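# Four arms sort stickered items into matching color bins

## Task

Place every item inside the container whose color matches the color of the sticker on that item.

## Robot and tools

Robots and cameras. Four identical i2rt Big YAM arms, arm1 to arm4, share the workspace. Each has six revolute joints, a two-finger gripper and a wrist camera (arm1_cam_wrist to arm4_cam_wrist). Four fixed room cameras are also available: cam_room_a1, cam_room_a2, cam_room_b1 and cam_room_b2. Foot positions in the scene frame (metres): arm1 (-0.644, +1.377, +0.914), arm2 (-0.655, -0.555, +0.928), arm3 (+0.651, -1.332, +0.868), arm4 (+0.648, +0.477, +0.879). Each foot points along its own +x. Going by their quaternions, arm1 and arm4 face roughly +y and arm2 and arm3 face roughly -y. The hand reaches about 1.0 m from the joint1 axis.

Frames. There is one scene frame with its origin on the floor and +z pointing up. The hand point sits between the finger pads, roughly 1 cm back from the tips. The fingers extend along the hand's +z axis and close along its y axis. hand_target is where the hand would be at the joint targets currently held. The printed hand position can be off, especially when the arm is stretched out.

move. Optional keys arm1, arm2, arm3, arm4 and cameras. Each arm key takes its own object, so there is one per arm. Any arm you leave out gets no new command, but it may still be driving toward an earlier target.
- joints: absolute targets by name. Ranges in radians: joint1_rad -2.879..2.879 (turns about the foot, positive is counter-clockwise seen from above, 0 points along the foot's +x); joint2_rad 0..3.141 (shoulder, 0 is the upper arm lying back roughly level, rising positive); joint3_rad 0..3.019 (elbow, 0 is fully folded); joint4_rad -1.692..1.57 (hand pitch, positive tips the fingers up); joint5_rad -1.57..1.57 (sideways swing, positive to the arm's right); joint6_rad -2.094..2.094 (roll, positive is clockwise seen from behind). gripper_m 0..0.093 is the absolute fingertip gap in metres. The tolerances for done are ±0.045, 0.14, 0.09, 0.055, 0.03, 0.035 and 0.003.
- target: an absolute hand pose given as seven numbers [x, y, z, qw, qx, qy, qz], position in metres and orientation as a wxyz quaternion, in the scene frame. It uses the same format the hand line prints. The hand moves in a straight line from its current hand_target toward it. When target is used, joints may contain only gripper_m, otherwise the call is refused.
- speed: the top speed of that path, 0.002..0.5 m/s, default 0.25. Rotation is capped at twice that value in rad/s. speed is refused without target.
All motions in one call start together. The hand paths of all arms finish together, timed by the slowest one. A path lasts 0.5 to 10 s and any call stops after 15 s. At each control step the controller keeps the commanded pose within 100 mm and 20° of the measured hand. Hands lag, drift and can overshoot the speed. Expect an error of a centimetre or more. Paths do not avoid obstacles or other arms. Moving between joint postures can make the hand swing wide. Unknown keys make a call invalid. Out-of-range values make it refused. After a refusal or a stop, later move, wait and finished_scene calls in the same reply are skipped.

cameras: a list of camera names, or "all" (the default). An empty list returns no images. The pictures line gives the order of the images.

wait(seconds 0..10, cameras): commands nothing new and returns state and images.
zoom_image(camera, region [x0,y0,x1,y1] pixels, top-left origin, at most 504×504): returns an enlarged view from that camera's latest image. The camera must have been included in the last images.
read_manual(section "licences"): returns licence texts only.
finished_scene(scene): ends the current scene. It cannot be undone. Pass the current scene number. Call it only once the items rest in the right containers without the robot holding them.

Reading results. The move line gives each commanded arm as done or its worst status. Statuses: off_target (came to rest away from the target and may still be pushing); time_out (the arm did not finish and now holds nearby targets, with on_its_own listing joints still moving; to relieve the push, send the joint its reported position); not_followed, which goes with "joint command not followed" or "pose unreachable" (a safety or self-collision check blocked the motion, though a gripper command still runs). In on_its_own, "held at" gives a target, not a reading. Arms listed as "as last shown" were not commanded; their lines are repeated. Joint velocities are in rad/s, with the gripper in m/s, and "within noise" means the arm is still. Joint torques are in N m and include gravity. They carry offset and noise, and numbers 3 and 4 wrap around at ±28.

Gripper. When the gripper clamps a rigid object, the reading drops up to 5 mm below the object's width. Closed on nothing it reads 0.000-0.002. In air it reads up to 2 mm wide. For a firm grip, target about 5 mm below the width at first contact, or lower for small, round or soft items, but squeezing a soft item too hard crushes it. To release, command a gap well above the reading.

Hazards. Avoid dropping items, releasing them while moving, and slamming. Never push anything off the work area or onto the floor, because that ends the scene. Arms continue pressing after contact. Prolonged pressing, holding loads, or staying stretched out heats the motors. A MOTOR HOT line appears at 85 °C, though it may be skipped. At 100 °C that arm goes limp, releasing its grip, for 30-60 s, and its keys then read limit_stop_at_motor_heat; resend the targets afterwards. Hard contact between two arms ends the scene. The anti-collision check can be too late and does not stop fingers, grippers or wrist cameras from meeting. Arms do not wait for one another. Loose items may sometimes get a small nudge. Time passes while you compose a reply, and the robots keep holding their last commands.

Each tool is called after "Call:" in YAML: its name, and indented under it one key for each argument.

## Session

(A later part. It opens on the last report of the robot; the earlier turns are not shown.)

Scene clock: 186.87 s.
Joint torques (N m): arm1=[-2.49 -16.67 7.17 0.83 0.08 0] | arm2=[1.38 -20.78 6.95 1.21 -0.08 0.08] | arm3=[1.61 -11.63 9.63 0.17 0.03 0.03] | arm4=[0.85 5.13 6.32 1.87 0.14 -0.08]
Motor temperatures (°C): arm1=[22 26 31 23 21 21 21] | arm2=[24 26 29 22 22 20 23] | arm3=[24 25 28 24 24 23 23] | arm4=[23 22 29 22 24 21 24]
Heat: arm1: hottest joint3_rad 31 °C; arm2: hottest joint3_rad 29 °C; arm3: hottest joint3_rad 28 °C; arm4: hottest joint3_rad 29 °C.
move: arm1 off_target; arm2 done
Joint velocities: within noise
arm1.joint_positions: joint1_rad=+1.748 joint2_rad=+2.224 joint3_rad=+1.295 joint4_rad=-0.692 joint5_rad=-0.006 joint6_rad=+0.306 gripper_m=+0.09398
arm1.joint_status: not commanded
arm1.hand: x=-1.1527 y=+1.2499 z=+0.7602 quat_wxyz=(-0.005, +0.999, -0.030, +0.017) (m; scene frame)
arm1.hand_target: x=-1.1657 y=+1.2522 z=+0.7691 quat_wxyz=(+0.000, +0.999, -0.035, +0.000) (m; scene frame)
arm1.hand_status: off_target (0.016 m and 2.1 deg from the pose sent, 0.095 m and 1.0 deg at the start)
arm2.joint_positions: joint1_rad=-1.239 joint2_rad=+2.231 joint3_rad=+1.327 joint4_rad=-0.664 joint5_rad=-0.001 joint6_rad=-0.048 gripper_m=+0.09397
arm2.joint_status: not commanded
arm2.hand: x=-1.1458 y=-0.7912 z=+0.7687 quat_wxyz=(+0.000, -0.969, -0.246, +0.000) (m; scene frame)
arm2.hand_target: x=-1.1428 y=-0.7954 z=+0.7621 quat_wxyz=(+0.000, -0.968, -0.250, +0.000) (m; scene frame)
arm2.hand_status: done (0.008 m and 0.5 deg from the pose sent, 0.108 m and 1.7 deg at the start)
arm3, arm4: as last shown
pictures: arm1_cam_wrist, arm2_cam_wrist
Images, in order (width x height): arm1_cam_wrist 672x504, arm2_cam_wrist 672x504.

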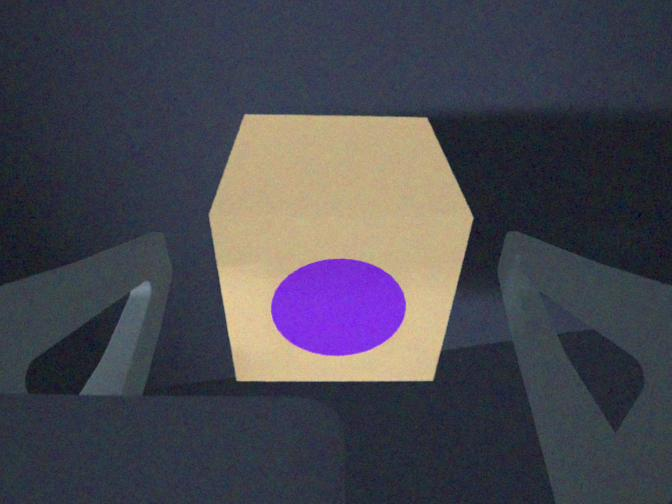

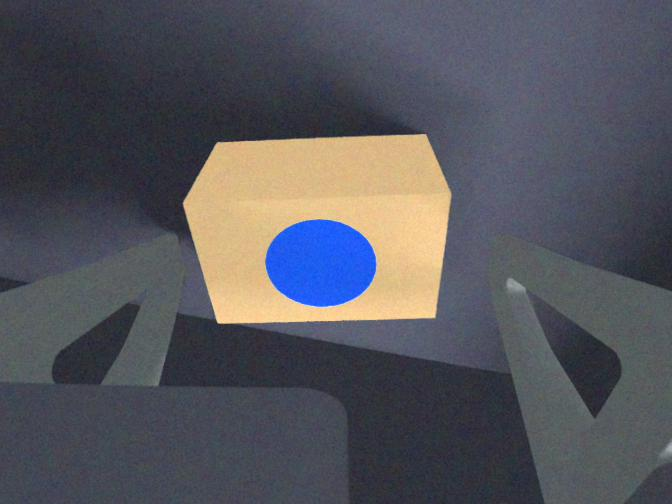

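Call:
move:
  arm1: {"target":[-1.176,1.252,0.776,0,-0.9994,0.0349,0]}
  arm2: {"target":[-1.158,-0.803,0.764,0,-0.968,-0.2504,0]}
  cameras: []

Call:
move:
  arm1: {"joints":{"gripper_m":0.035}}
  arm2: {"joints":{"gripper_m":0.04}}
  cameras: ["arm1_cam_wrist","arm2_cam_wrist"]

Scene clock: 202.73 s.
Joint torques (N m): arm1=[-2.96 -17.2 9.83 -0.03 0.03 -0.02] | arm2=[1.44 -18.84 10.22 0.2 -0.07 0.07] | arm3=[1.61 -11.63 9.59 0.2 0.04 0.03] | arm4=[1.26 5.3 6.3 1.92 0.11 -0.06]
Motor temperatures (°C): arm1=[22 27 31 23 21 21 21] | arm2=[24 26 29 22 22 20 23] | arm3=[24 25 28 23 24 23 23] | arm4=[23 22 29 22 24 21 24]
Heat: arm1: hottest joint3_rad 31 °C; arm2: hottest joint3_rad 29 °C; arm3: hottest joint3_rad 28 °C; arm4: hottest joint3_rad 29 °C.
move: arm1 off_target; arm2 off_target
Joint velocities: within noise
arm1.joint_positions: joint1_rad=+1.744 joint2_rad=+2.224 joint3_rad=+1.295 joint4_rad=-0.699 joint5_rad=-0.006 joint6_rad=+0.306 gripper_m=+0.09398
arm1.joint_status: not commanded
arm1.hand: x=-1.1515 y=+1.2523 z=+0.7603 quat_wxyz=(-0.006, +0.999, -0.032, +0.020) (m; scene frame)
arm1.hand_target: x=-1.1752 y=+1.2522 z=+0.7765 quat_wxyz=(+0.000, +0.999, -0.035, +0.000) (m; scene frame)
arm1.hand_status: off_target (0.029 m and 2.5 deg from the pose sent, 0.028 m and 2.1 deg at the start)
arm2.joint_positions: joint1_rad=-1.239 joint2_rad=+2.231 joint3_rad=+1.348 joint4_rad=-0.674 joint5_rad=-0.001 joint6_rad=-0.048 gripper_m=+0.09397
arm2.joint_status: not commanded
arm2.hand: x=-1.1536 y=-0.7950 z=+0.7737 quat_wxyz=(-0.001, -0.969, -0.246, +0.005) (m; scene frame)
arm2.hand_target: x=-1.1575 y=-0.8027 z=+0.7641 quat_wxyz=(+0.000, -0.968, -0.250, +0.000) (m; scene frame)
arm2.hand_status: off_target (0.013 m and 0.8 deg from the pose sent, 0.018 m and 0.5 deg at the start)
arm3, arm4: as last shown
pictures: none
No camera images: "cameras" was empty.

Scene clock: 203.47 s.
Joint torques (N m): arm1=[-2.43 -17.08 9.83 0.06 0.05 -0.04] | arm2=[1.38 -18.9 9.63 0.34 -0.08 0.08] | arm3=[1.49 -11.52 9.68 0.2 0.03 0.03] | arm4=[1.32 5.07 6.28 1.87 0.12 -0.06]
Motor temperatures (°C): arm1=[22 27 31 23 21 21 21] | arm2=[24 26 29 22 22 20 23] | arm3=[24 25 28 23 24 23 23] | arm4=[23 22 29 22 24 21 24]
Heat: arm1: hottest joint3_rad 31 °C; arm2: hottest joint3_rad 29 °C; arm3: hottest joint3_rad 28 °C; arm4: hottest joint3_rad 29 °C.
move: arm1 off_target; arm2 done
Joint velocities: within noise
arm1.joint_positions: joint1_rad=+1.744 joint2_rad=+2.224 joint3_rad=+1.297 joint4_rad=-0.700 joint5_rad=-0.006 joint6_rad=+0.306 gripper_m=+0.05265
arm1.joint_status: gripper_m off_target (ended at +0.05268, target +0.03500)
arm1.hand: x=-1.1523 y=+1.2521 z=+0.7607 quat_wxyz=(-0.005, +0.999, -0.032, +0.020) (m; scene frame)
arm1.hand_target: x=-1.1752 y=+1.2522 z=+0.7765 quat_wxyz=(+0.000, +0.999, -0.035, +0.000) (m; scene frame)
arm1.hand_status: not commanded
arm2.joint_positions: joint1_rad=-1.237 joint2_rad=+2.230 joint3_rad=+1.356 joint4_rad=-0.678 joint5_rad=-0.001 joint6_rad=-0.048 gripper_m=+0.04011
arm2.joint_status: all done
arm2.hand: x=-1.1569 y=-0.7972 z=+0.7761 quat_wxyz=(-0.001, -0.969, -0.247, +0.008) (m; scene frame)
arm2.hand_target: x=-1.1576 y=-0.8027 z=+0.7641 quat_wxyz=(+0.000, -0.968, -0.250, +0.000) (m; scene frame)
arm2.hand_status: not commanded
arm3, arm4: as last shown
pictures: arm1_cam_wrist, arm2_cam_wrist
Images, in order (width x height): arm1_cam_wrist 672x504, arm2_cam_wrist 672x504.

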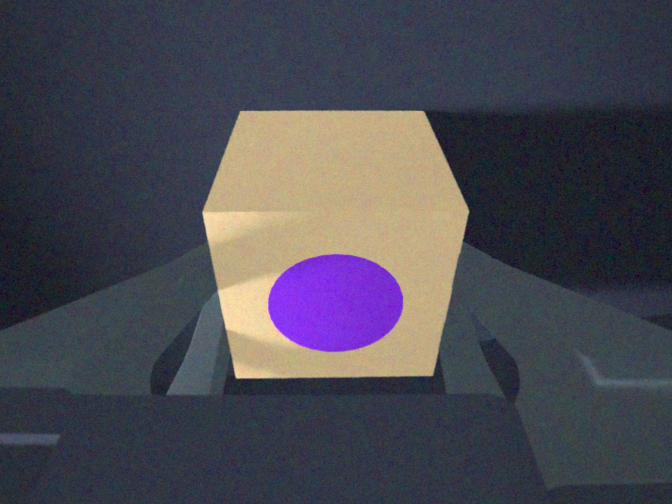

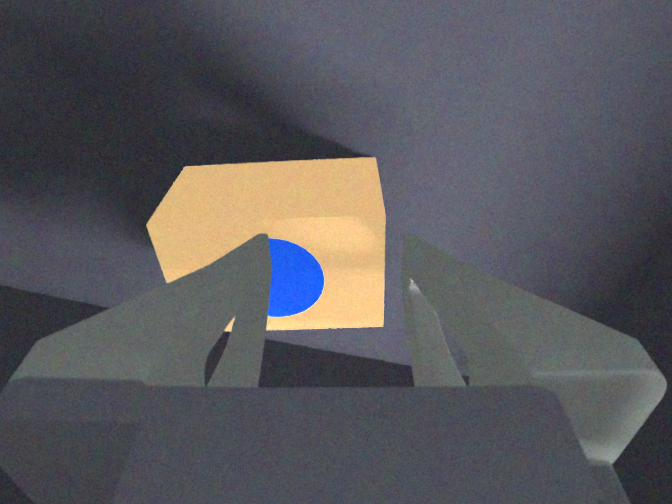

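Call:
move:
  arm1: {"target":[-1.16,1.25,0.97,0,-0.9994,0.0349,0]}
  arm2: {"joints":{"gripper_m":0.093}}
  cameras: ["arm1_cam_wrist","arm2_cam_wrist"]

Scene clock: 219.63 s.
Joint torques (N m): arm1=[-1.79 -15.91 12.96 -0.09 0.02 0.11] | arm2=[1.26 -18.9 9.62 0.34 -0.08 0.07] | arm3=[1.49 -11.63 9.65 0.21 0.03 0.03] | arm4=[0.73 5.3 6.23 1.88 0.13 -0.03]
Motor temperatures (°C): arm1=[22 28 31 23 21 21 22] | arm2=[24 27 29 22 22 20 23] | arm3=[24 25 28 23 24 23 23] | arm4=[23 22 29 22 24 21 24]
Heat: arm1: hottest joint3_rad 31 °C; arm2: hottest joint3_rad 29 °C; arm3: hottest joint3_rad 28 °C; arm4: hottest joint3_rad 29 °C.
move: arm1 off_target; arm2 done
Joint velocities: within noise
arm1.joint_positions: joint1_rad=+1.744 joint2_rad=+1.882 joint3_rad=+1.333 joint4_rad=-1.087 joint5_rad=-0.006 joint6_rad=+0.306 gripper_m=+0.05271
arm1.joint_status: not commanded
arm1.hand: x=-1.1405 y=+1.2538 z=+0.9472 quat_wxyz=(-0.007, +0.999, -0.032, +0.024) (m; scene frame)
arm1.hand_target: x=-1.1589 y=+1.2502 z=+0.9703 quat_wxyz=(+0.000, +0.999, -0.035, +0.000) (m; scene frame)
arm1.hand_status: off_target (0.030 m and 2.9 deg from the pose sent, 0.209 m and 2.4 deg at the start)
arm2.joint_positions: joint1_rad=-1.237 joint2_rad=+2.230 joint3_rad=+1.356 joint4_rad=-0.678 joint5_rad=-0.001 joint6_rad=-0.048 gripper_m=+0.09289
arm2.joint_status: all done
arm2.hand: x=-1.1569 y=-0.7972 z=+0.7761 quat_wxyz=(-0.001, -0.969, -0.247, +0.008) (m; scene frame)
arm2.hand_target: x=-1.1576 y=-0.8027 z=+0.7641 quat_wxyz=(+0.000, -0.968, -0.250, +0.000) (m; scene frame)
arm2.hand_status: not commanded
arm3.joint_positions: joint1_rad=+1.565 joint2_rad=+1.287 joint3_rad=+1.500 joint4_rad=-1.597 joint5_rad=+0.000 joint6_rad=-0.008 gripper_m=+0.09398
arm3.joint_status: not commanded
arm3.hand: x=+1.0474 y=-1.3775 z=+1.2211 quat_wxyz=(-0.094, -0.058, -0.994, +0.013) (m; scene frame)
arm3.hand_target: x=+1.0461 y=-1.3754 z=+1.2299 quat_wxyz=(-0.104, -0.060, -0.993, +0.013) (m; scene frame)
arm3.hand_status: not commanded
arm4: as last shown
pictures: arm1_cam_wrist, arm2_cam_wrist
Images, in order (width x height): arm1_cam_wrist 672x504, arm2_cam_wrist 672x504.

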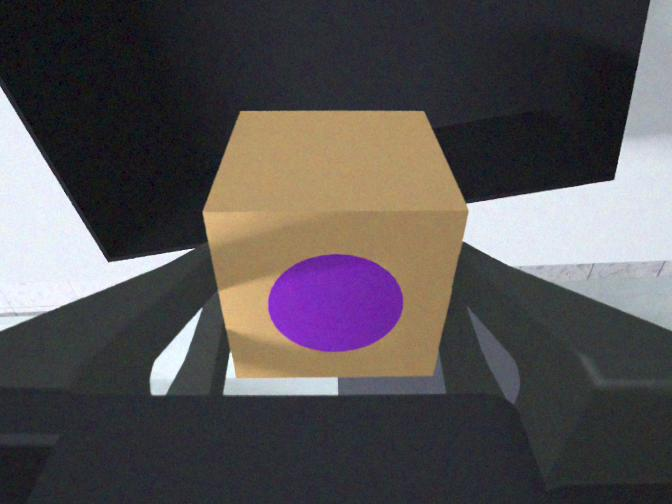

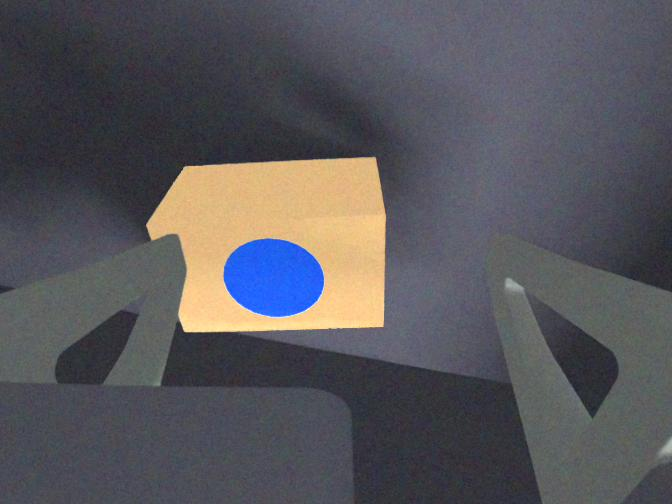

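Call:
move:
  arm2: {"target":[-1.15,-0.813,0.805,0,-0.968,-0.2504,0]}
  cameras: ["arm2_cam_wrist"]

Scene clock: 223.23 s.
Joint torques (N m): arm1=[-2.14 -15.62 13.14 -0.09 0.03 0.09] | arm2=[1.08 -22.24 8.64 0.2 -0.08 0.22] | arm3=[1.44 -11.58 9.66 0.16 0.03 0.02] | arm4=[1.08 5.25 6.3 1.77 0.12 -0.06]
Motor temperatures (°C): arm1=[22 28 31 23 21 21 22] | arm2=[24 27 29 22 22 20 23] | arm3=[24 25 28 23 24 23 23] | arm4=[23 22 29 22 24 21 24]
Heat: arm1: hottest joint3_rad 31 °C; arm2: hottest joint3_rad 29 °C; arm3: hottest joint3_rad 28 °C; arm4: hottest joint3_rad 29 °C.
move: arm2 done
Joint velocities: within noise
arm1, arm3, arm4: as last shown
arm2.joint_positions: joint1_rad=-1.212 joint2_rad=+2.186 joint3_rad=+1.356 joint4_rad=-0.744 joint5_rad=-0.001 joint6_rad=-0.040 gripper_m=+0.09289
arm2.joint_status: not commanded
arm2.hand: x=-1.1467 y=-0.8080 z=+0.7996 quat_wxyz=(+0.001, -0.967, -0.255, -0.003) (m; scene frame)
arm2.hand_target: x=-1.1499 y=-0.8130 z=+0.8051 quat_wxyz=(+0.000, -0.968, -0.251, +0.000) (m; scene frame)
arm2.hand_status: done (0.008 m and 0.6 deg from the pose sent, 0.034 m and 1.1 deg at the start)
pictures: arm2_cam_wrist
Images, in order (width x height): arm2_cam_wrist 672x504.

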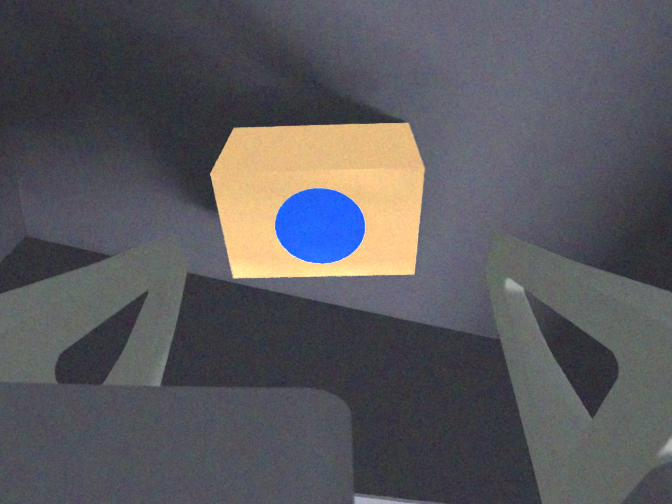

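Call:
move:
  arm2: {"target":[-1.146,-0.816,0.755,0,-0.968,-0.2504,0]}
  cameras: ["arm2_cam_wrist"]

Scene clock: 227.90 s.
Joint torques (N m): arm1=[-1.9 -16.15 12.96 -0.16 0.05 0.09] | arm2=[1.44 -19.49 8.28 1.21 -0.08 0.21] | arm3=[1.44 -11.63 9.68 0.14 0.04 0.02] | arm4=[1.08 5.01 6.3 1.84 0.11 -0.06]
Motor temperatures (°C): arm1=[22 28 32 23 21 21 22] | arm2=[24 27 28 22 22 20 23] | arm3=[24 25 28 23 24 23 23] | arm4=[23 22 29 22 24 21 24]
Heat: arm1: hottest joint3_rad 32 °C; arm2: hottest joint3_rad 28 °C; arm3: hottest joint3_rad 28 °C; arm4: hottest joint3_rad 29 °C.
move: arm2 off_target
Joint velocities: within noise
arm1, arm3, arm4: as last shown
arm2.joint_positions: joint1_rad=-1.209 joint2_rad=+2.249 joint3_rad=+1.356 joint4_rad=-0.676 joint5_rad=-0.001 joint6_rad=-0.032 gripper_m=+0.09289
arm2.joint_status: not commanded
arm2.hand: x=-1.1452 y=-0.8091 z=+0.7659 quat_wxyz=(+0.001, -0.968, -0.253, +0.000) (m; scene frame)
arm2.hand_target: x=-1.1457 y=-0.8157 z=+0.7552 quat_wxyz=(+0.000, -0.968, -0.250, +0.000) (m; scene frame)
arm2.hand_status: off_target (0.013 m and 0.3 deg from the pose sent, 0.045 m and 0.6 deg at the start)
pictures: arm2_cam_wrist
Images, in order (width x height): arm2_cam_wrist 672x504.

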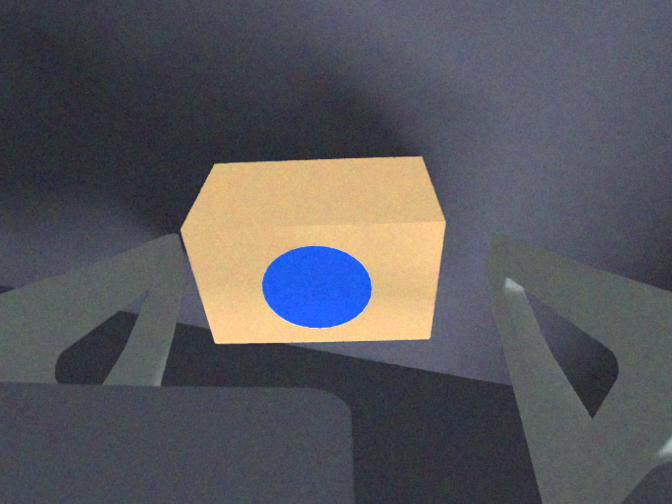

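Call:
move:
  arm2: {"target":[-1.1435,-0.820,0.741,0,-0.968,-0.2504,0]}
  cameras: ["arm2_cam_wrist"]

Scene clock: 243.43 s.
Joint torques (N m): arm1=[-2.14 -15.27 13.08 -0.12 0.03 0.06] | arm2=[1.26 -19.02 8.54 1.22 -0.07 0.21] | arm3=[1.44 -11.46 9.69 0.2 0.04 0.04] | arm4=[1.08 5.66 6.16 1.85 0.14 -0.06]
Motor temperatures (°C): arm1=[22 28 34 23 21 21 22] | arm2=[24 27 28 22 22 20 23] | arm3=[24 25 28 23 24 23 23] | arm4=[23 22 29 22 24 21 24]
Heat: arm1: hottest joint3_rad 34 °C; arm2: hottest joint3_rad 28 °C; arm3: hottest joint3_rad 28 °C; arm4: hottest joint3_rad 29 °C.
move: arm2 off_target
Joint velocities: within noise
arm1, arm3: as last shown
arm2.joint_positions: joint1_rad=-1.198 joint2_rad=+2.268 joint3_rad=+1.356 joint4_rad=-0.653 joint5_rad=-0.001 joint6_rad=-0.023 gripper_m=+0.09289
arm2.joint_status: not commanded
arm2.hand: x=-1.1424 y=-0.8142 z=+0.7556 quat_wxyz=(+0.000, -0.967, -0.254, +0.001) (m; scene frame)
arm2.hand_target: x=-1.1430 y=-0.8198 z=+0.7414 quat_wxyz=(+0.000, -0.968, -0.251, +0.000) (m; scene frame)
arm2.hand_status: off_target (0.016 m and 0.4 deg from the pose sent, 0.027 m and 0.3 deg at the start)
arm4.joint_positions: joint1_rad=+2.175 joint2_rad=+0.491 joint3_rad=+1.404 joint4_rad=-0.813 joint5_rad=-0.001 joint6_rad=+0.010 gripper_m=+0.09401
arm4.joint_status: not commanded
arm4.hand: x=+0.4945 y=+0.3582 z=+1.5761 quat_wxyz=(+0.245, +0.633, +0.214, -0.702) (m; scene frame)
arm4.hand_target: x=+0.4901 y=+0.3538 z=+1.5757 quat_wxyz=(+0.243, +0.632, +0.219, -0.703) (m; scene frame)
arm4.hand_status: not commanded
pictures: arm2_cam_wrist
Images, in order (width x height): arm2_cam_wrist 672x504.

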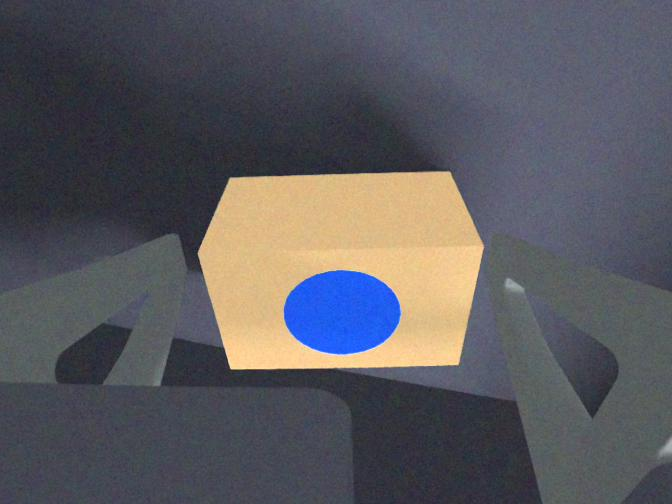

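Call:
move:
  arm2: {"joints":{"gripper_m":0.05}}
  cameras: ["arm2_cam_wrist"]

Scene clock: 246.70 s.
Joint torques (N m): arm1=[-1.61 -14.92 13.01 -0.08 0.02 0.09] | arm2=[1.49 -19.02 8.55 1.21 -0.08 0.21] | arm3=[1.49 -11.46 9.69 0.14 0.03 0.02] | arm4=[1.32 5.19 6.31 1.78 0.08 -0.06]
Motor temperatures (°C): arm1=[22 28 34 23 21 21 22] | arm2=[24 27 28 22 22 20 23] | arm3=[24 25 28 23 24 23 23] | arm4=[23 22 29 22 24 21 24]
Heat: arm1: hottest joint3_rad 34 °C; arm2: hottest joint3_rad 28 °C; arm3: hottest joint3_rad 28 °C; arm4: hottest joint3_rad 29 °C.
move: arm2 off_target
Joint velocities: within noise
arm1, arm3, arm4: as last shown
arm2.joint_positions: joint1_rad=-1.198 joint2_rad=+2.268 joint3_rad=+1.356 joint4_rad=-0.652 joint5_rad=-0.001 joint6_rad=-0.023 gripper_m=+0.06913
arm2.joint_status: gripper_m off_target (ended at +0.06915, target +0.05000)
arm2.hand: x=-1.1426 y=-0.8143 z=+0.7556 quat_wxyz=(+0.000, -0.967, -0.253, +0.002) (m; scene frame)
arm2.hand_target: x=-1.1430 y=-0.8198 z=+0.7414 quat_wxyz=(+0.000, -0.968, -0.251, +0.000) (m; scene frame)
arm2.hand_status: not commanded
pictures: arm2_cam_wrist
Images, in order (width x height): arm2_cam_wrist 672x504.

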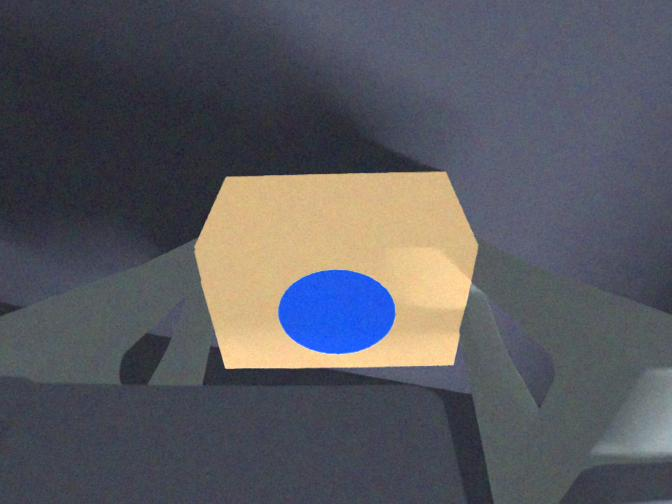

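Call:
move:
  arm1: {"joints":{"joint2_rad":0.9,"joint3_rad":1.253,"joint4_rad":-1.68,"joint6_rad":0}}
  arm2: {"target":[-1.12,-0.80,0.98,0,-0.968,-0.2504,0]}
  cameras: ["arm1_cam_wrist","arm2_cam_wrist"]

Call:
move:
  arm2: {"joints":{"joint2_rad":0.9,"joint3_rad":1.253,"joint4_rad":-1.68,"joint6_rad":0}}
  cameras: ["arm1_cam_wrist","arm2_cam_wrist"]

Scene clock: 280.30 s.
Joint torques (N m): arm1=[-1.9 -0.79 11.99 0.62 0.06 -0.03] | arm2=[0.21 -18.84 11.82 0.21 -0.07 0.08] | arm3=[1.38 -11.69 9.68 0.18 0.04 0.02] | arm4=[1.14 5.36 6.32 1.74 0.1 -0.06]
Motor temperatures (°C): arm1=[22 28 36 23 21 21 22] | arm2=[24 27 28 22 22 20 24] | arm3=[24 25 28 23 24 23 23] | arm4=[23 22 28 22 24 21 24]
Heat: arm1: hottest joint3_rad 36 °C; arm2: hottest joint3_rad 28 °C; arm3: hottest joint3_rad 28 °C; arm4: hottest joint3_rad 28 °C.
move: arm1 done; arm2 off_target
Joint velocities: within noise
arm1.joint_positions: joint1_rad=+1.744 joint2_rad=+0.894 joint3_rad=+1.234 joint4_rad=-1.673 joint5_rad=-0.006 joint6_rad=+0.008 gripper_m=+0.05271
arm1.joint_status: all done
arm1.hand: x=-0.8861 y=+1.3145 z=+1.2743 quat_wxyz=(+0.016, +0.985, +0.117, -0.125) (m; scene frame)
arm1.hand_target: x=-0.8879 y=+1.3145 z=+1.2807 quat_wxyz=(+0.016, +0.984, +0.120, -0.128) (m; scene frame)
arm1.hand_status: not commanded
arm2.joint_positions: joint1_rad=-1.198 joint2_rad=+1.833 joint3_rad=+1.324 joint4_rad=-1.069 joint5_rad=-0.001 joint6_rad=-0.023 gripper_m=+0.06913
arm2.joint_status: not commanded
arm2.hand: x=-1.1118 y=-0.7984 z=+0.9728 quat_wxyz=(+0.002, -0.967, -0.253, -0.005) (m; scene frame)
arm2.hand_target: x=-1.1198 y=-0.8000 z=+0.9800 quat_wxyz=(+0.000, -0.968, -0.251, +0.000) (m; scene frame)
arm2.hand_status: off_target (0.011 m and 0.7 deg from the pose sent, 0.226 m and 0.4 deg at the start)
arm3, arm4: as last shown
pictures: arm1_cam_wrist, arm2_cam_wrist
Images, in order (width x height): arm1_cam_wrist 672x504, arm2_cam_wrist 672x504.

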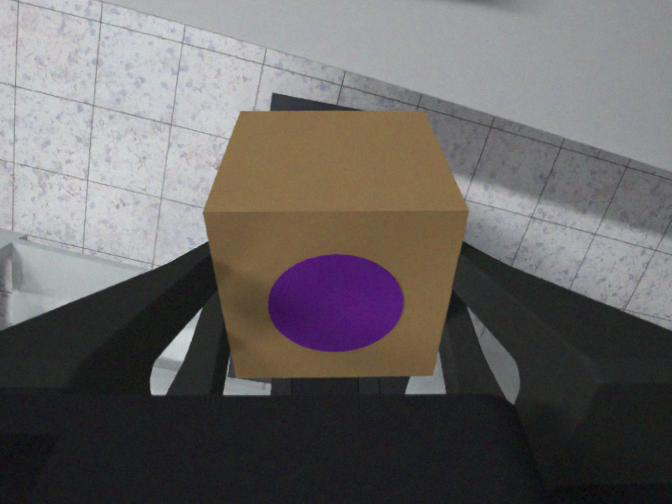

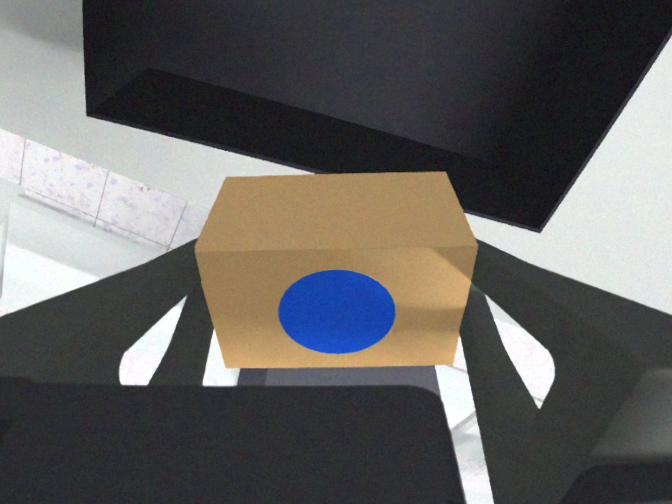

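Scene clock: 281.80 s.
Joint torques (N m): arm1=[-2.02 -0.26 12.03 0.51 0.03 -0.07] | arm2=[0.26 -3.9 11.19 0.92 -0.06 0.2] | arm3=[1.61 -11.52 9.68 0.17 0.03 0.01] | arm4=[0.85 4.95 6.27 1.81 0.11 -0.05]
Motor temperatures (°C): arm1=[22 28 36 23 21 21 22] | arm2=[24 27 28 22 22 20 24] | arm3=[24 25 28 23 24 23 23] | arm4=[23 22 28 22 24 21 24]
Heat: arm1: hottest joint3_rad 36 °C; arm2: hottest joint3_rad 28 °C; arm3: hottest joint3_rad 28 °C; arm4: hottest joint3_rad 28 °C.
move: arm2 done
Joint velocities: within noise
arm1, arm3, arm4: as last shown
arm1.joint_positions: joint1_rad=+1.744 joint2_rad=+0.894 joint3_rad=+1.234 joint4_rad=-1.673 joint5_rad=-0.006 joint6_rad=+0.007 gripper_m=+0.05271
arm2.joint_positions: joint1_rad=-1.198 joint2_rad=+0.893 joint3_rad=+1.249 joint4_rad=-1.672 joint5_rad=-0.001 joint6_rad=-0.014 gripper_m=+0.06913
arm2.joint_status: all done
arm2.hand: x=-0.8831 y=-0.6772 z=+1.2906 quat_wxyz=(-0.029, -0.961, -0.247, +0.122) (m; scene frame)
arm2.hand_target: x=-0.8835 y=-0.6762 z=+1.2901 quat_wxyz=(-0.029, -0.964, -0.238, +0.116) (m; scene frame)
arm2.hand_status: not commanded
pictures: arm1_cam_wrist, arm2_cam_wrist
Images, in order (width x height): arm1_cam_wrist 672x504, arm2_cam_wrist 672x504.

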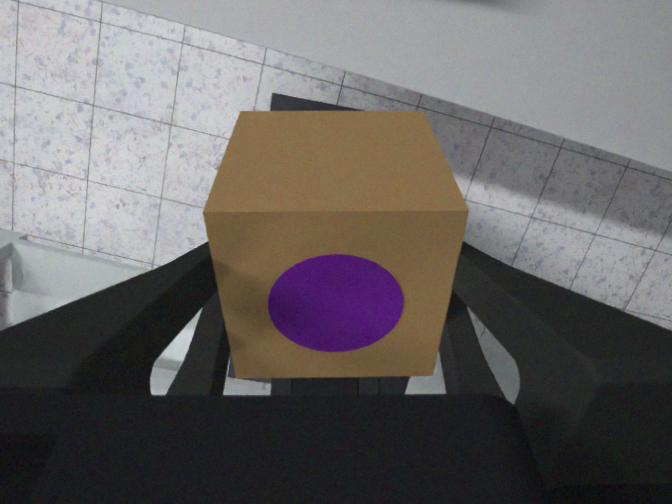

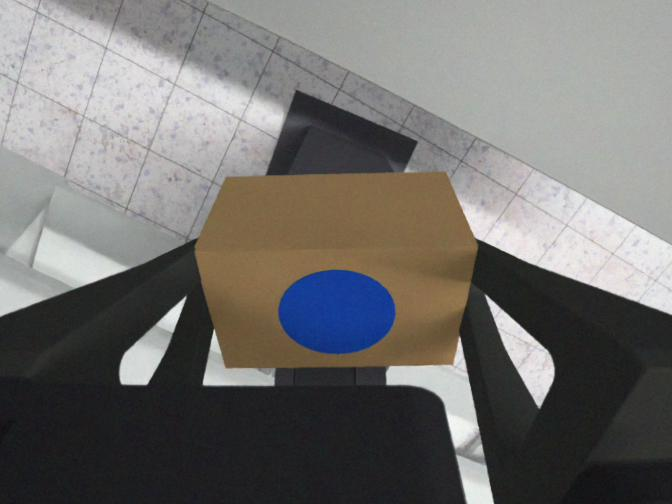

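Call:
move:
  arm1: {"joints":{"joint1_rad":-2.14}}
  arm2: {"joints":{"joint1_rad":2.077}}
  arm4: {"joints":{"joint1_rad":0.824,"joint2_rad":0.82,"joint3_rad":0.9,"joint4_rad":-0.25}}

Scene clock: 290.87 s.
Joint torques (N m): arm1=[-2.37 -0.62 11.95 0.49 -0.02 0.02] | arm2=[1.03 -3.96 11.18 0.95 0.05 0.18] | arm3=[1.49 -11.58 9.7 0.18 0.04 0.03] | arm4=[-16.15 -3.9 8.85 1.88 5.72 0.56]
Motor temperatures (°C): arm1=[22 27 35 23 21 21 22] | arm2=[24 27 29 22 22 20 24] | arm3=[24 25 28 23 24 23 23] | arm4=[23 22 29 22 33 21 24]
Heat: arm1: hottest joint3_rad 35 °C; arm2: hottest joint3_rad 29 °C; arm3: hottest joint3_rad 28 °C; arm4: hottest joint5_rad 33 °C.
move: arm1 done; arm2 done; arm4 time_out
Joint velocities: within noise
arm1.joint_positions: joint1_rad=-2.134 joint2_rad=+0.898 joint3_rad=+1.234 joint4_rad=-1.673 joint5_rad=-0.005 joint6_rad=+0.006 gripper_m=+0.05273
arm1.joint_status: all done
arm1.hand: x=-0.4123 y=+1.2548 z=+1.2658 quat_wxyz=(-0.106, -0.246, -0.963, +0.027) (m; scene frame)
arm1.hand_target: x=-0.4119 y=+1.2534 z=+1.2731 quat_wxyz=(-0.111, -0.245, -0.963, +0.028) (m; scene frame)
arm1.hand_status: not commanded
arm2.joint_positions: joint1_rad=+2.073 joint2_rad=+0.893 joint3_rad=+1.249 joint4_rad=-1.672 joint5_rad=-0.003 joint6_rad=-0.012 gripper_m=+0.06904
arm2.joint_status: all done
arm2.hand: x=-0.4462 y=-0.4070 z=+1.2923 quat_wxyz=(-0.122, +0.308, -0.943, -0.041) (m; scene frame)
arm2.hand_target: x=-0.4467 y=-0.4065 z=+1.2918 quat_wxyz=(-0.117, +0.304, -0.945, -0.039) (m; scene frame)
arm2.hand_status: not commanded
arm3: as last shown
arm4.joint_positions: joint1_rad=+1.646 joint2_rad=+0.809 joint3_rad=+0.914 joint4_rad=-0.264 joint5_rad=-0.257 joint6_rad=-0.055 gripper_m=+0.09372
arm4.joint_status: joint1_rad time_out (moved -0.530 of -1.351); the others done
arm4.on_its_own: joint1_rad reads +1.646 and still pushes toward +1.413 since a time_out (your +0.824 is given up); joint5_rad reads -0.257 and still pushes toward -0.099 since a time_out (your +0.000 is given up); joint6_rad reads -0.055 and still pushes toward +0.000 since a time_out
arm4.hand: x=+0.2324 y=+0.3802 z=+1.3344 quat_wxyz=(+0.123, +0.742, +0.152, -0.641) (m; scene frame)
arm4.hand_target: x=+0.2151 y=+0.5067 z=+1.3239 quat_wxyz=(+0.006, +0.763, -0.008, -0.647) (m; scene frame)
arm4.hand_status: not commanded
pictures: arm1_cam_wrist, arm2_cam_wrist, arm3_cam_wrist, arm4_cam_wrist, cam_room_a1, cam_room_a2, cam_room_b1, cam_room_b2
Images, in order (width x height): arm1_cam_wrist 672x504, arm2_cam_wrist 672x504, arm3_cam_wrist 672x504, arm4_cam_wrist 672x504, cam_room_a1 672x504, cam_room_a2 672x504, cam_room_b1 672x504, cam_room_b2 672x504.

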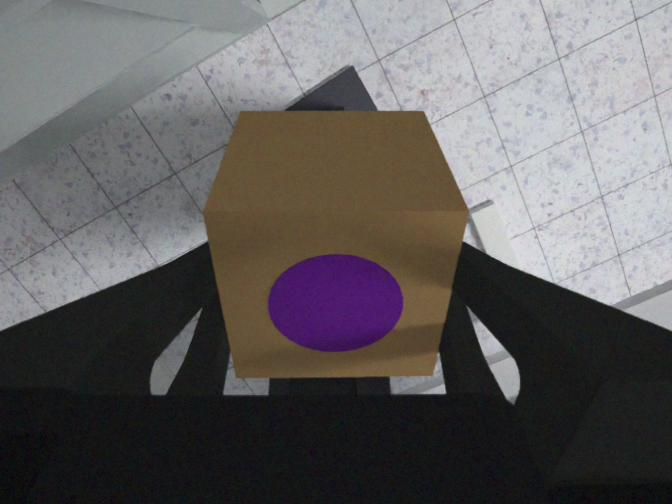

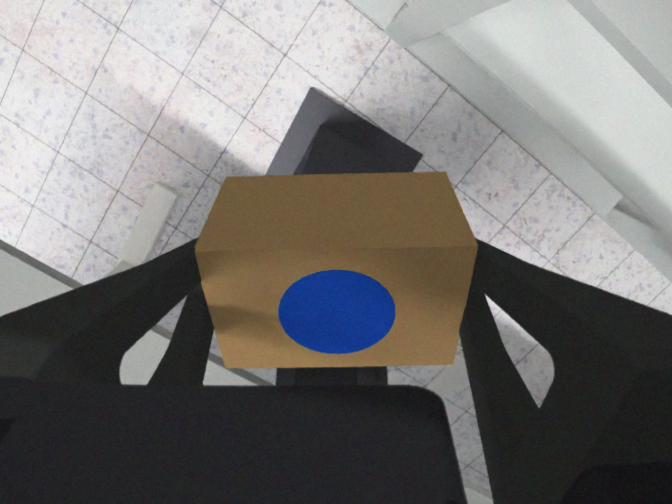

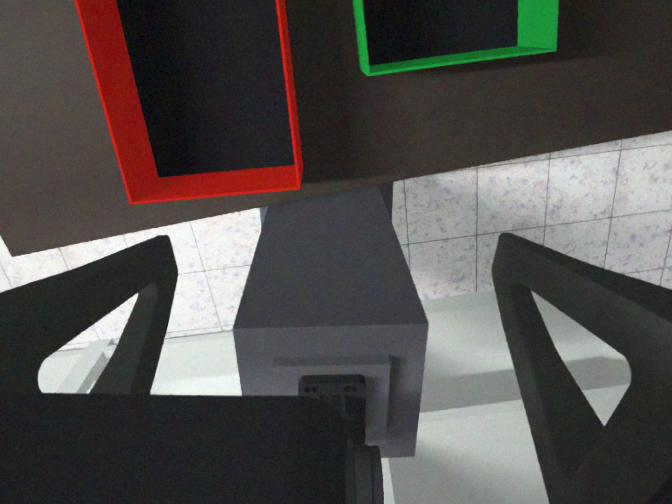

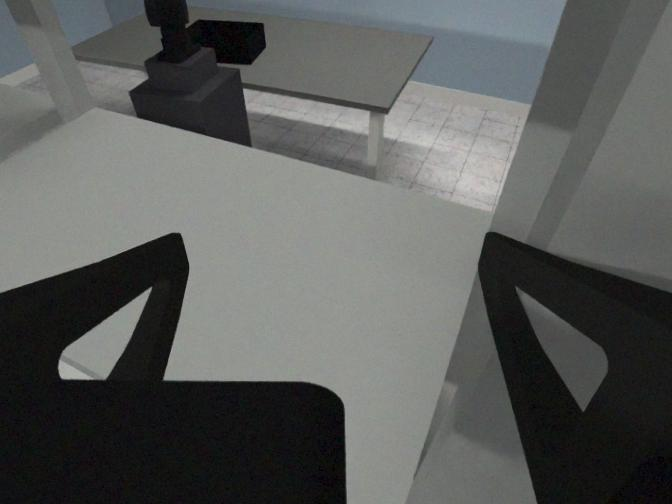

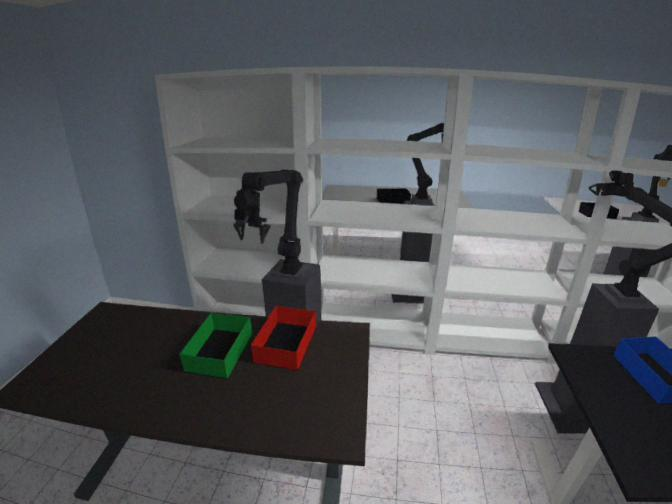

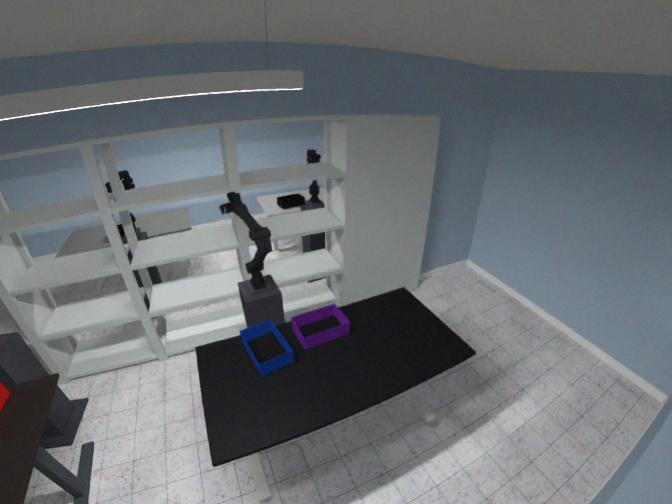

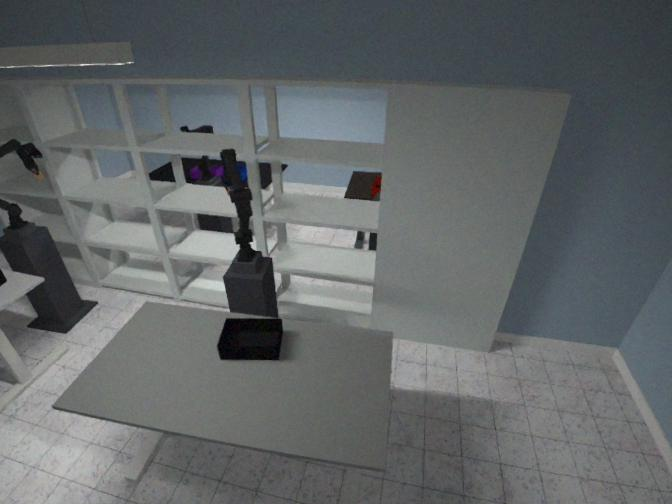

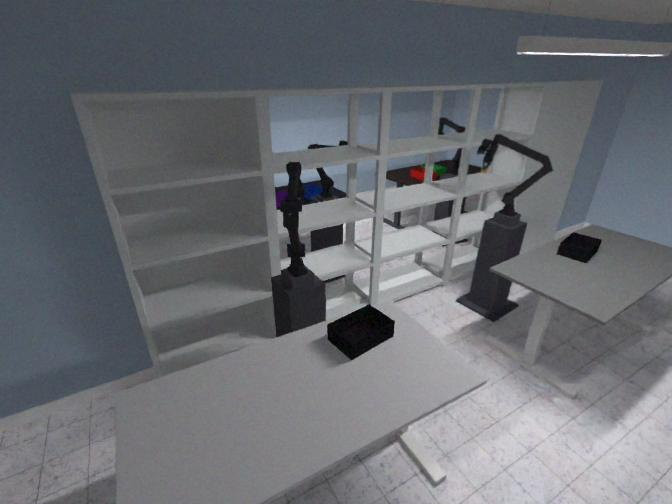

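Call:
move:
  arm4: {"joints":{"joint1_rad":2.0,"joint5_rad":0,"joint6_rad":0}}
  cameras: []

Call:
move:
  arm4: {"joints":{"joint2_rad":0.5,"joint3_rad":1.253,"joint4_rad":-1.1}}
  cameras: ["arm4_cam_wrist"]

Scene clock: 296.27 s.
Joint torques (N m): arm1=[-2.49 -0.91 12.16 0.66 0.03 0] | arm2=[1.14 -3.96 11.17 0.92 0.06 0.19] | arm3=[1.44 -11.63 9.65 0.23 0.03 0.03] | arm4=[0.26 -3.08 9.57 1.94 0.17 0.18]
Motor temperatures (°C): arm1=[22 27 35 23 21 21 23] | arm2=[24 27 29 22 22 20 24] | arm3=[24 25 28 23 24 23 23] | arm4=[23 22 29 22 42 21 24]
Heat: arm1: hottest joint3_rad 35 °C; arm2: hottest joint3_rad 29 °C; arm3: hottest joint3_rad 28 °C; arm4: hottest joint5_rad 42 °C.
move: arm4 done
Joint velocities: within noise
arm1, arm2: as last shown
arm3.joint_positions: joint1_rad=+1.565 joint2_rad=+1.287 joint3_rad=+1.500 joint4_rad=-1.597 joint5_rad=+0.000 joint6_rad=-0.008 gripper_m=+0.09398
arm3.joint_status: not commanded
arm3.hand: x=+1.0474 y=-1.3775 z=+1.2211 quat_wxyz=(-0.094, -0.058, -0.994, +0.013) (m; scene frame)
arm3.hand_target: x=+1.0461 y=-1.3754 z=+1.2299 quat_wxyz=(-0.104, -0.060, -0.993, +0.013) (m; scene frame)
arm3.hand_status: not commanded
arm4.joint_positions: joint1_rad=+2.003 joint2_rad=+0.809 joint3_rad=+0.904 joint4_rad=-0.262 joint5_rad=-0.002 joint6_rad=-0.014 gripper_m=+0.09385
arm4.joint_status: all done
arm4.hand: x=+0.2679 y=+0.2760 z=+1.3284 quat_wxyz=(+0.153, +0.738, +0.190, -0.629) (m; scene frame)
arm4.hand_target: x=+0.2640 y=+0.2756 z=+1.3244 quat_wxyz=(+0.156, +0.740, +0.183, -0.628) (m; scene frame)
arm4.hand_status: not commanded
pictures: none
No camera images: "cameras" was empty.

Scene clock: 297.70 s.
Joint torques (N m): arm1=[-2.08 -1.44 12.12 0.62 -0.05 -0.06] | arm2=[1.08 -3.84 11.22 0.92 0.05 0.2] | arm3=[1.49 -11.63 9.63 0.18 0.03 0.02] | arm4=[0.44 2.02 7.98 1.06 0.14 0.18]
Motor temperatures (°C): arm1=[22 27 35 23 21 21 23] | arm2=[24 27 29 22 22 20 24] | arm3=[24 25 28 23 24 23 23] | arm4=[23 22 29 22 40 21 24]
Heat: arm1: hottest joint3_rad 35 °C; arm2: hottest joint3_rad 29 °C; arm3: hottest joint3_rad 28 °C; arm4: hottest joint5_rad 40 °C.
move: arm4 done
Joint velocities: within noise
arm1, arm2, arm3: as last shown
arm4.joint_positions: joint1_rad=+2.003 joint2_rad=+0.507 joint3_rad=+1.249 joint4_rad=-1.088 joint5_rad=-0.002 joint6_rad=-0.014 gripper_m=+0.09385
arm4.joint_status: all done
arm4.hand: x=+0.4415 y=+0.3683 z=+1.4292 quat_wxyz=(+0.137, +0.791, +0.203, -0.561) (m; scene frame)
arm4.hand_target: x=+0.4450 y=+0.3712 z=+1.4296 quat_wxyz=(+0.139, +0.793, +0.196, -0.560) (m; scene frame)
arm4.hand_status: not commanded
pictures: arm4_cam_wrist
Images, in order (width x height): arm4_cam_wrist 672x504.

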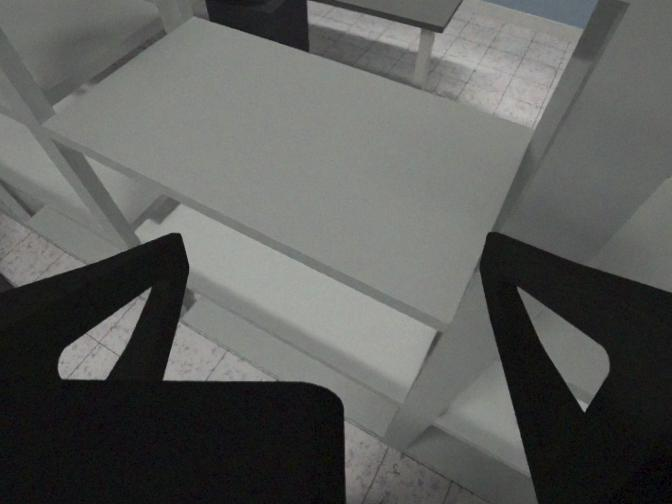

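Call:
move:
  arm1: {"target":[-0.381,1.232,1.05,0,0.337,0.9415,0]}
  arm2: {"target":[-0.406,-0.387,1.06,0,0.4075,0.913,0]}
  arm4: {"joints":{"joint1_rad":0.824}}
  cameras: ["arm1_cam_wrist","arm2_cam_wrist","arm4_cam_wrist","cam_room_a1"]

Scene clock: 326.67 s.
Joint torques (N m): arm1=[-2.78 -4.07 10.33 0.84 -0.01 0.13] | arm2=[0.03 -7.3 9.47 1.16 -0.05 0.2] | arm3=[1.38 -11.46 9.66 0.21 0.03 0.04] | arm4=[0.26 1.79 7.84 1.05 0.12 0.13]
Motor temperatures (°C): arm1=[22 26 35 23 21 21 23] | arm2=[24 26 30 22 22 20 24] | arm3=[24 25 29 23 24 23 23] | arm4=[23 22 28 22 29 21 24]
Heat: arm1: hottest joint3_rad 35 °C; arm2: hottest joint3_rad 30 °C; arm3: hottest joint3_rad 29 °C; arm4: hottest joint5_rad 29 °C.
move: arm1 done; arm2 done; arm4 done
Joint velocities: within noise
arm1.joint_positions: joint1_rad=-2.137 joint2_rad=+1.151 joint3_rad=+0.836 joint4_rad=-1.255 joint5_rad=-0.003 joint6_rad=+0.170 gripper_m=+0.05273
arm1.joint_status: not commanded
arm1.hand: x=-0.3843 y=+1.2372 z=+1.0494 quat_wxyz=(+0.007, -0.328, -0.945, +0.000) (m; scene frame)
arm1.hand_target: x=-0.3811 y=+1.2320 z=+1.0501 quat_wxyz=(+0.000, -0.337, -0.942, +0.000) (m; scene frame)
arm1.hand_status: done (0.006 m and 1.4 deg from the pose sent, 0.219 m and 16.5 deg at the start)
arm2.joint_positions: joint1_rad=+2.060 joint2_rad=+1.172 joint3_rad=+0.849 joint4_rad=-1.239 joint5_rad=+0.005 joint6_rad=+1.423 gripper_m=+0.06910
arm2.joint_status: not commanded
arm2.hand: x=-0.4066 y=-0.3848 z=+1.0680 quat_wxyz=(-0.005, -0.397, -0.918, -0.004) (m; scene frame)
arm2.hand_target: x=-0.4062 y=-0.3871 z=+1.0602 quat_wxyz=(+0.000, -0.407, -0.913, +0.000) (m; scene frame)
arm2.hand_status: done (0.008 m and 1.5 deg from the pose sent, 0.237 m and 85.3 deg at the start)
arm3: as last shown
arm4.joint_positions: joint1_rad=+0.829 joint2_rad=+0.507 joint3_rad=+1.249 joint4_rad=-1.088 joint5_rad=-0.001 joint6_rad=-0.013 gripper_m=+0.09386
arm4.joint_status: all done
arm4.hand: x=+0.4674 y=+0.6292 z=+1.4282 quat_wxyz=(-0.194, +0.771, -0.271, -0.542) (m; scene frame)
arm4.hand_target: x=+0.4718 y=+0.6274 z=+1.4286 quat_wxyz=(-0.192, +0.769, -0.278, -0.542) (m; scene frame)
arm4.hand_status: not commanded
pictures: arm1_cam_wrist, arm2_cam_wrist, arm4_cam_wrist, cam_room_a1
Images, in order (width x height): arm1_cam_wrist 672x504, arm2_cam_wrist 672x504, arm4_cam_wrist 672x504, cam_room_a1 672x504.

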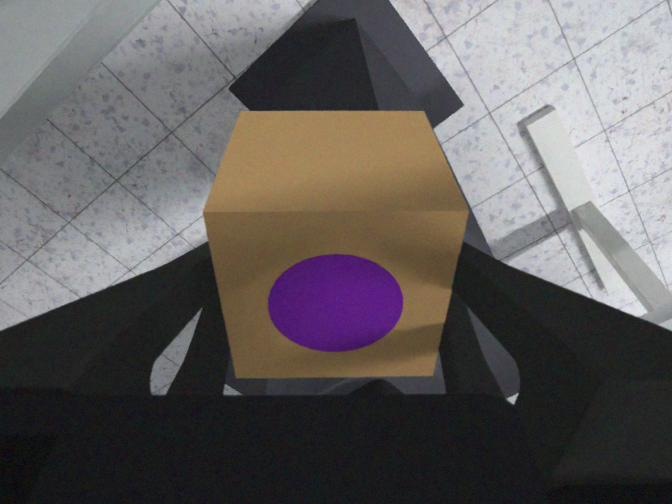

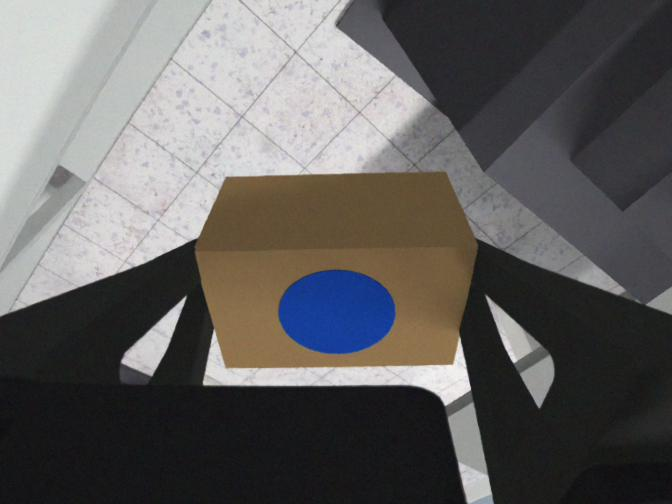

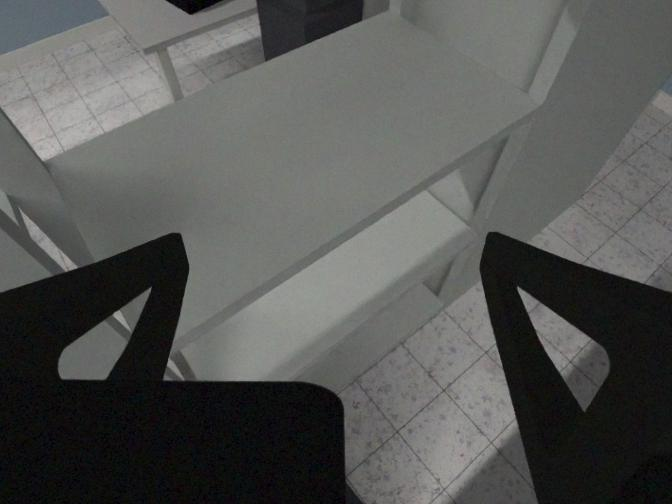

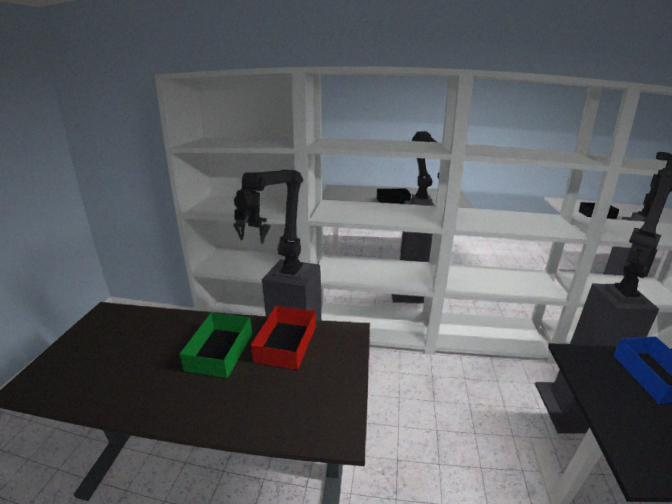

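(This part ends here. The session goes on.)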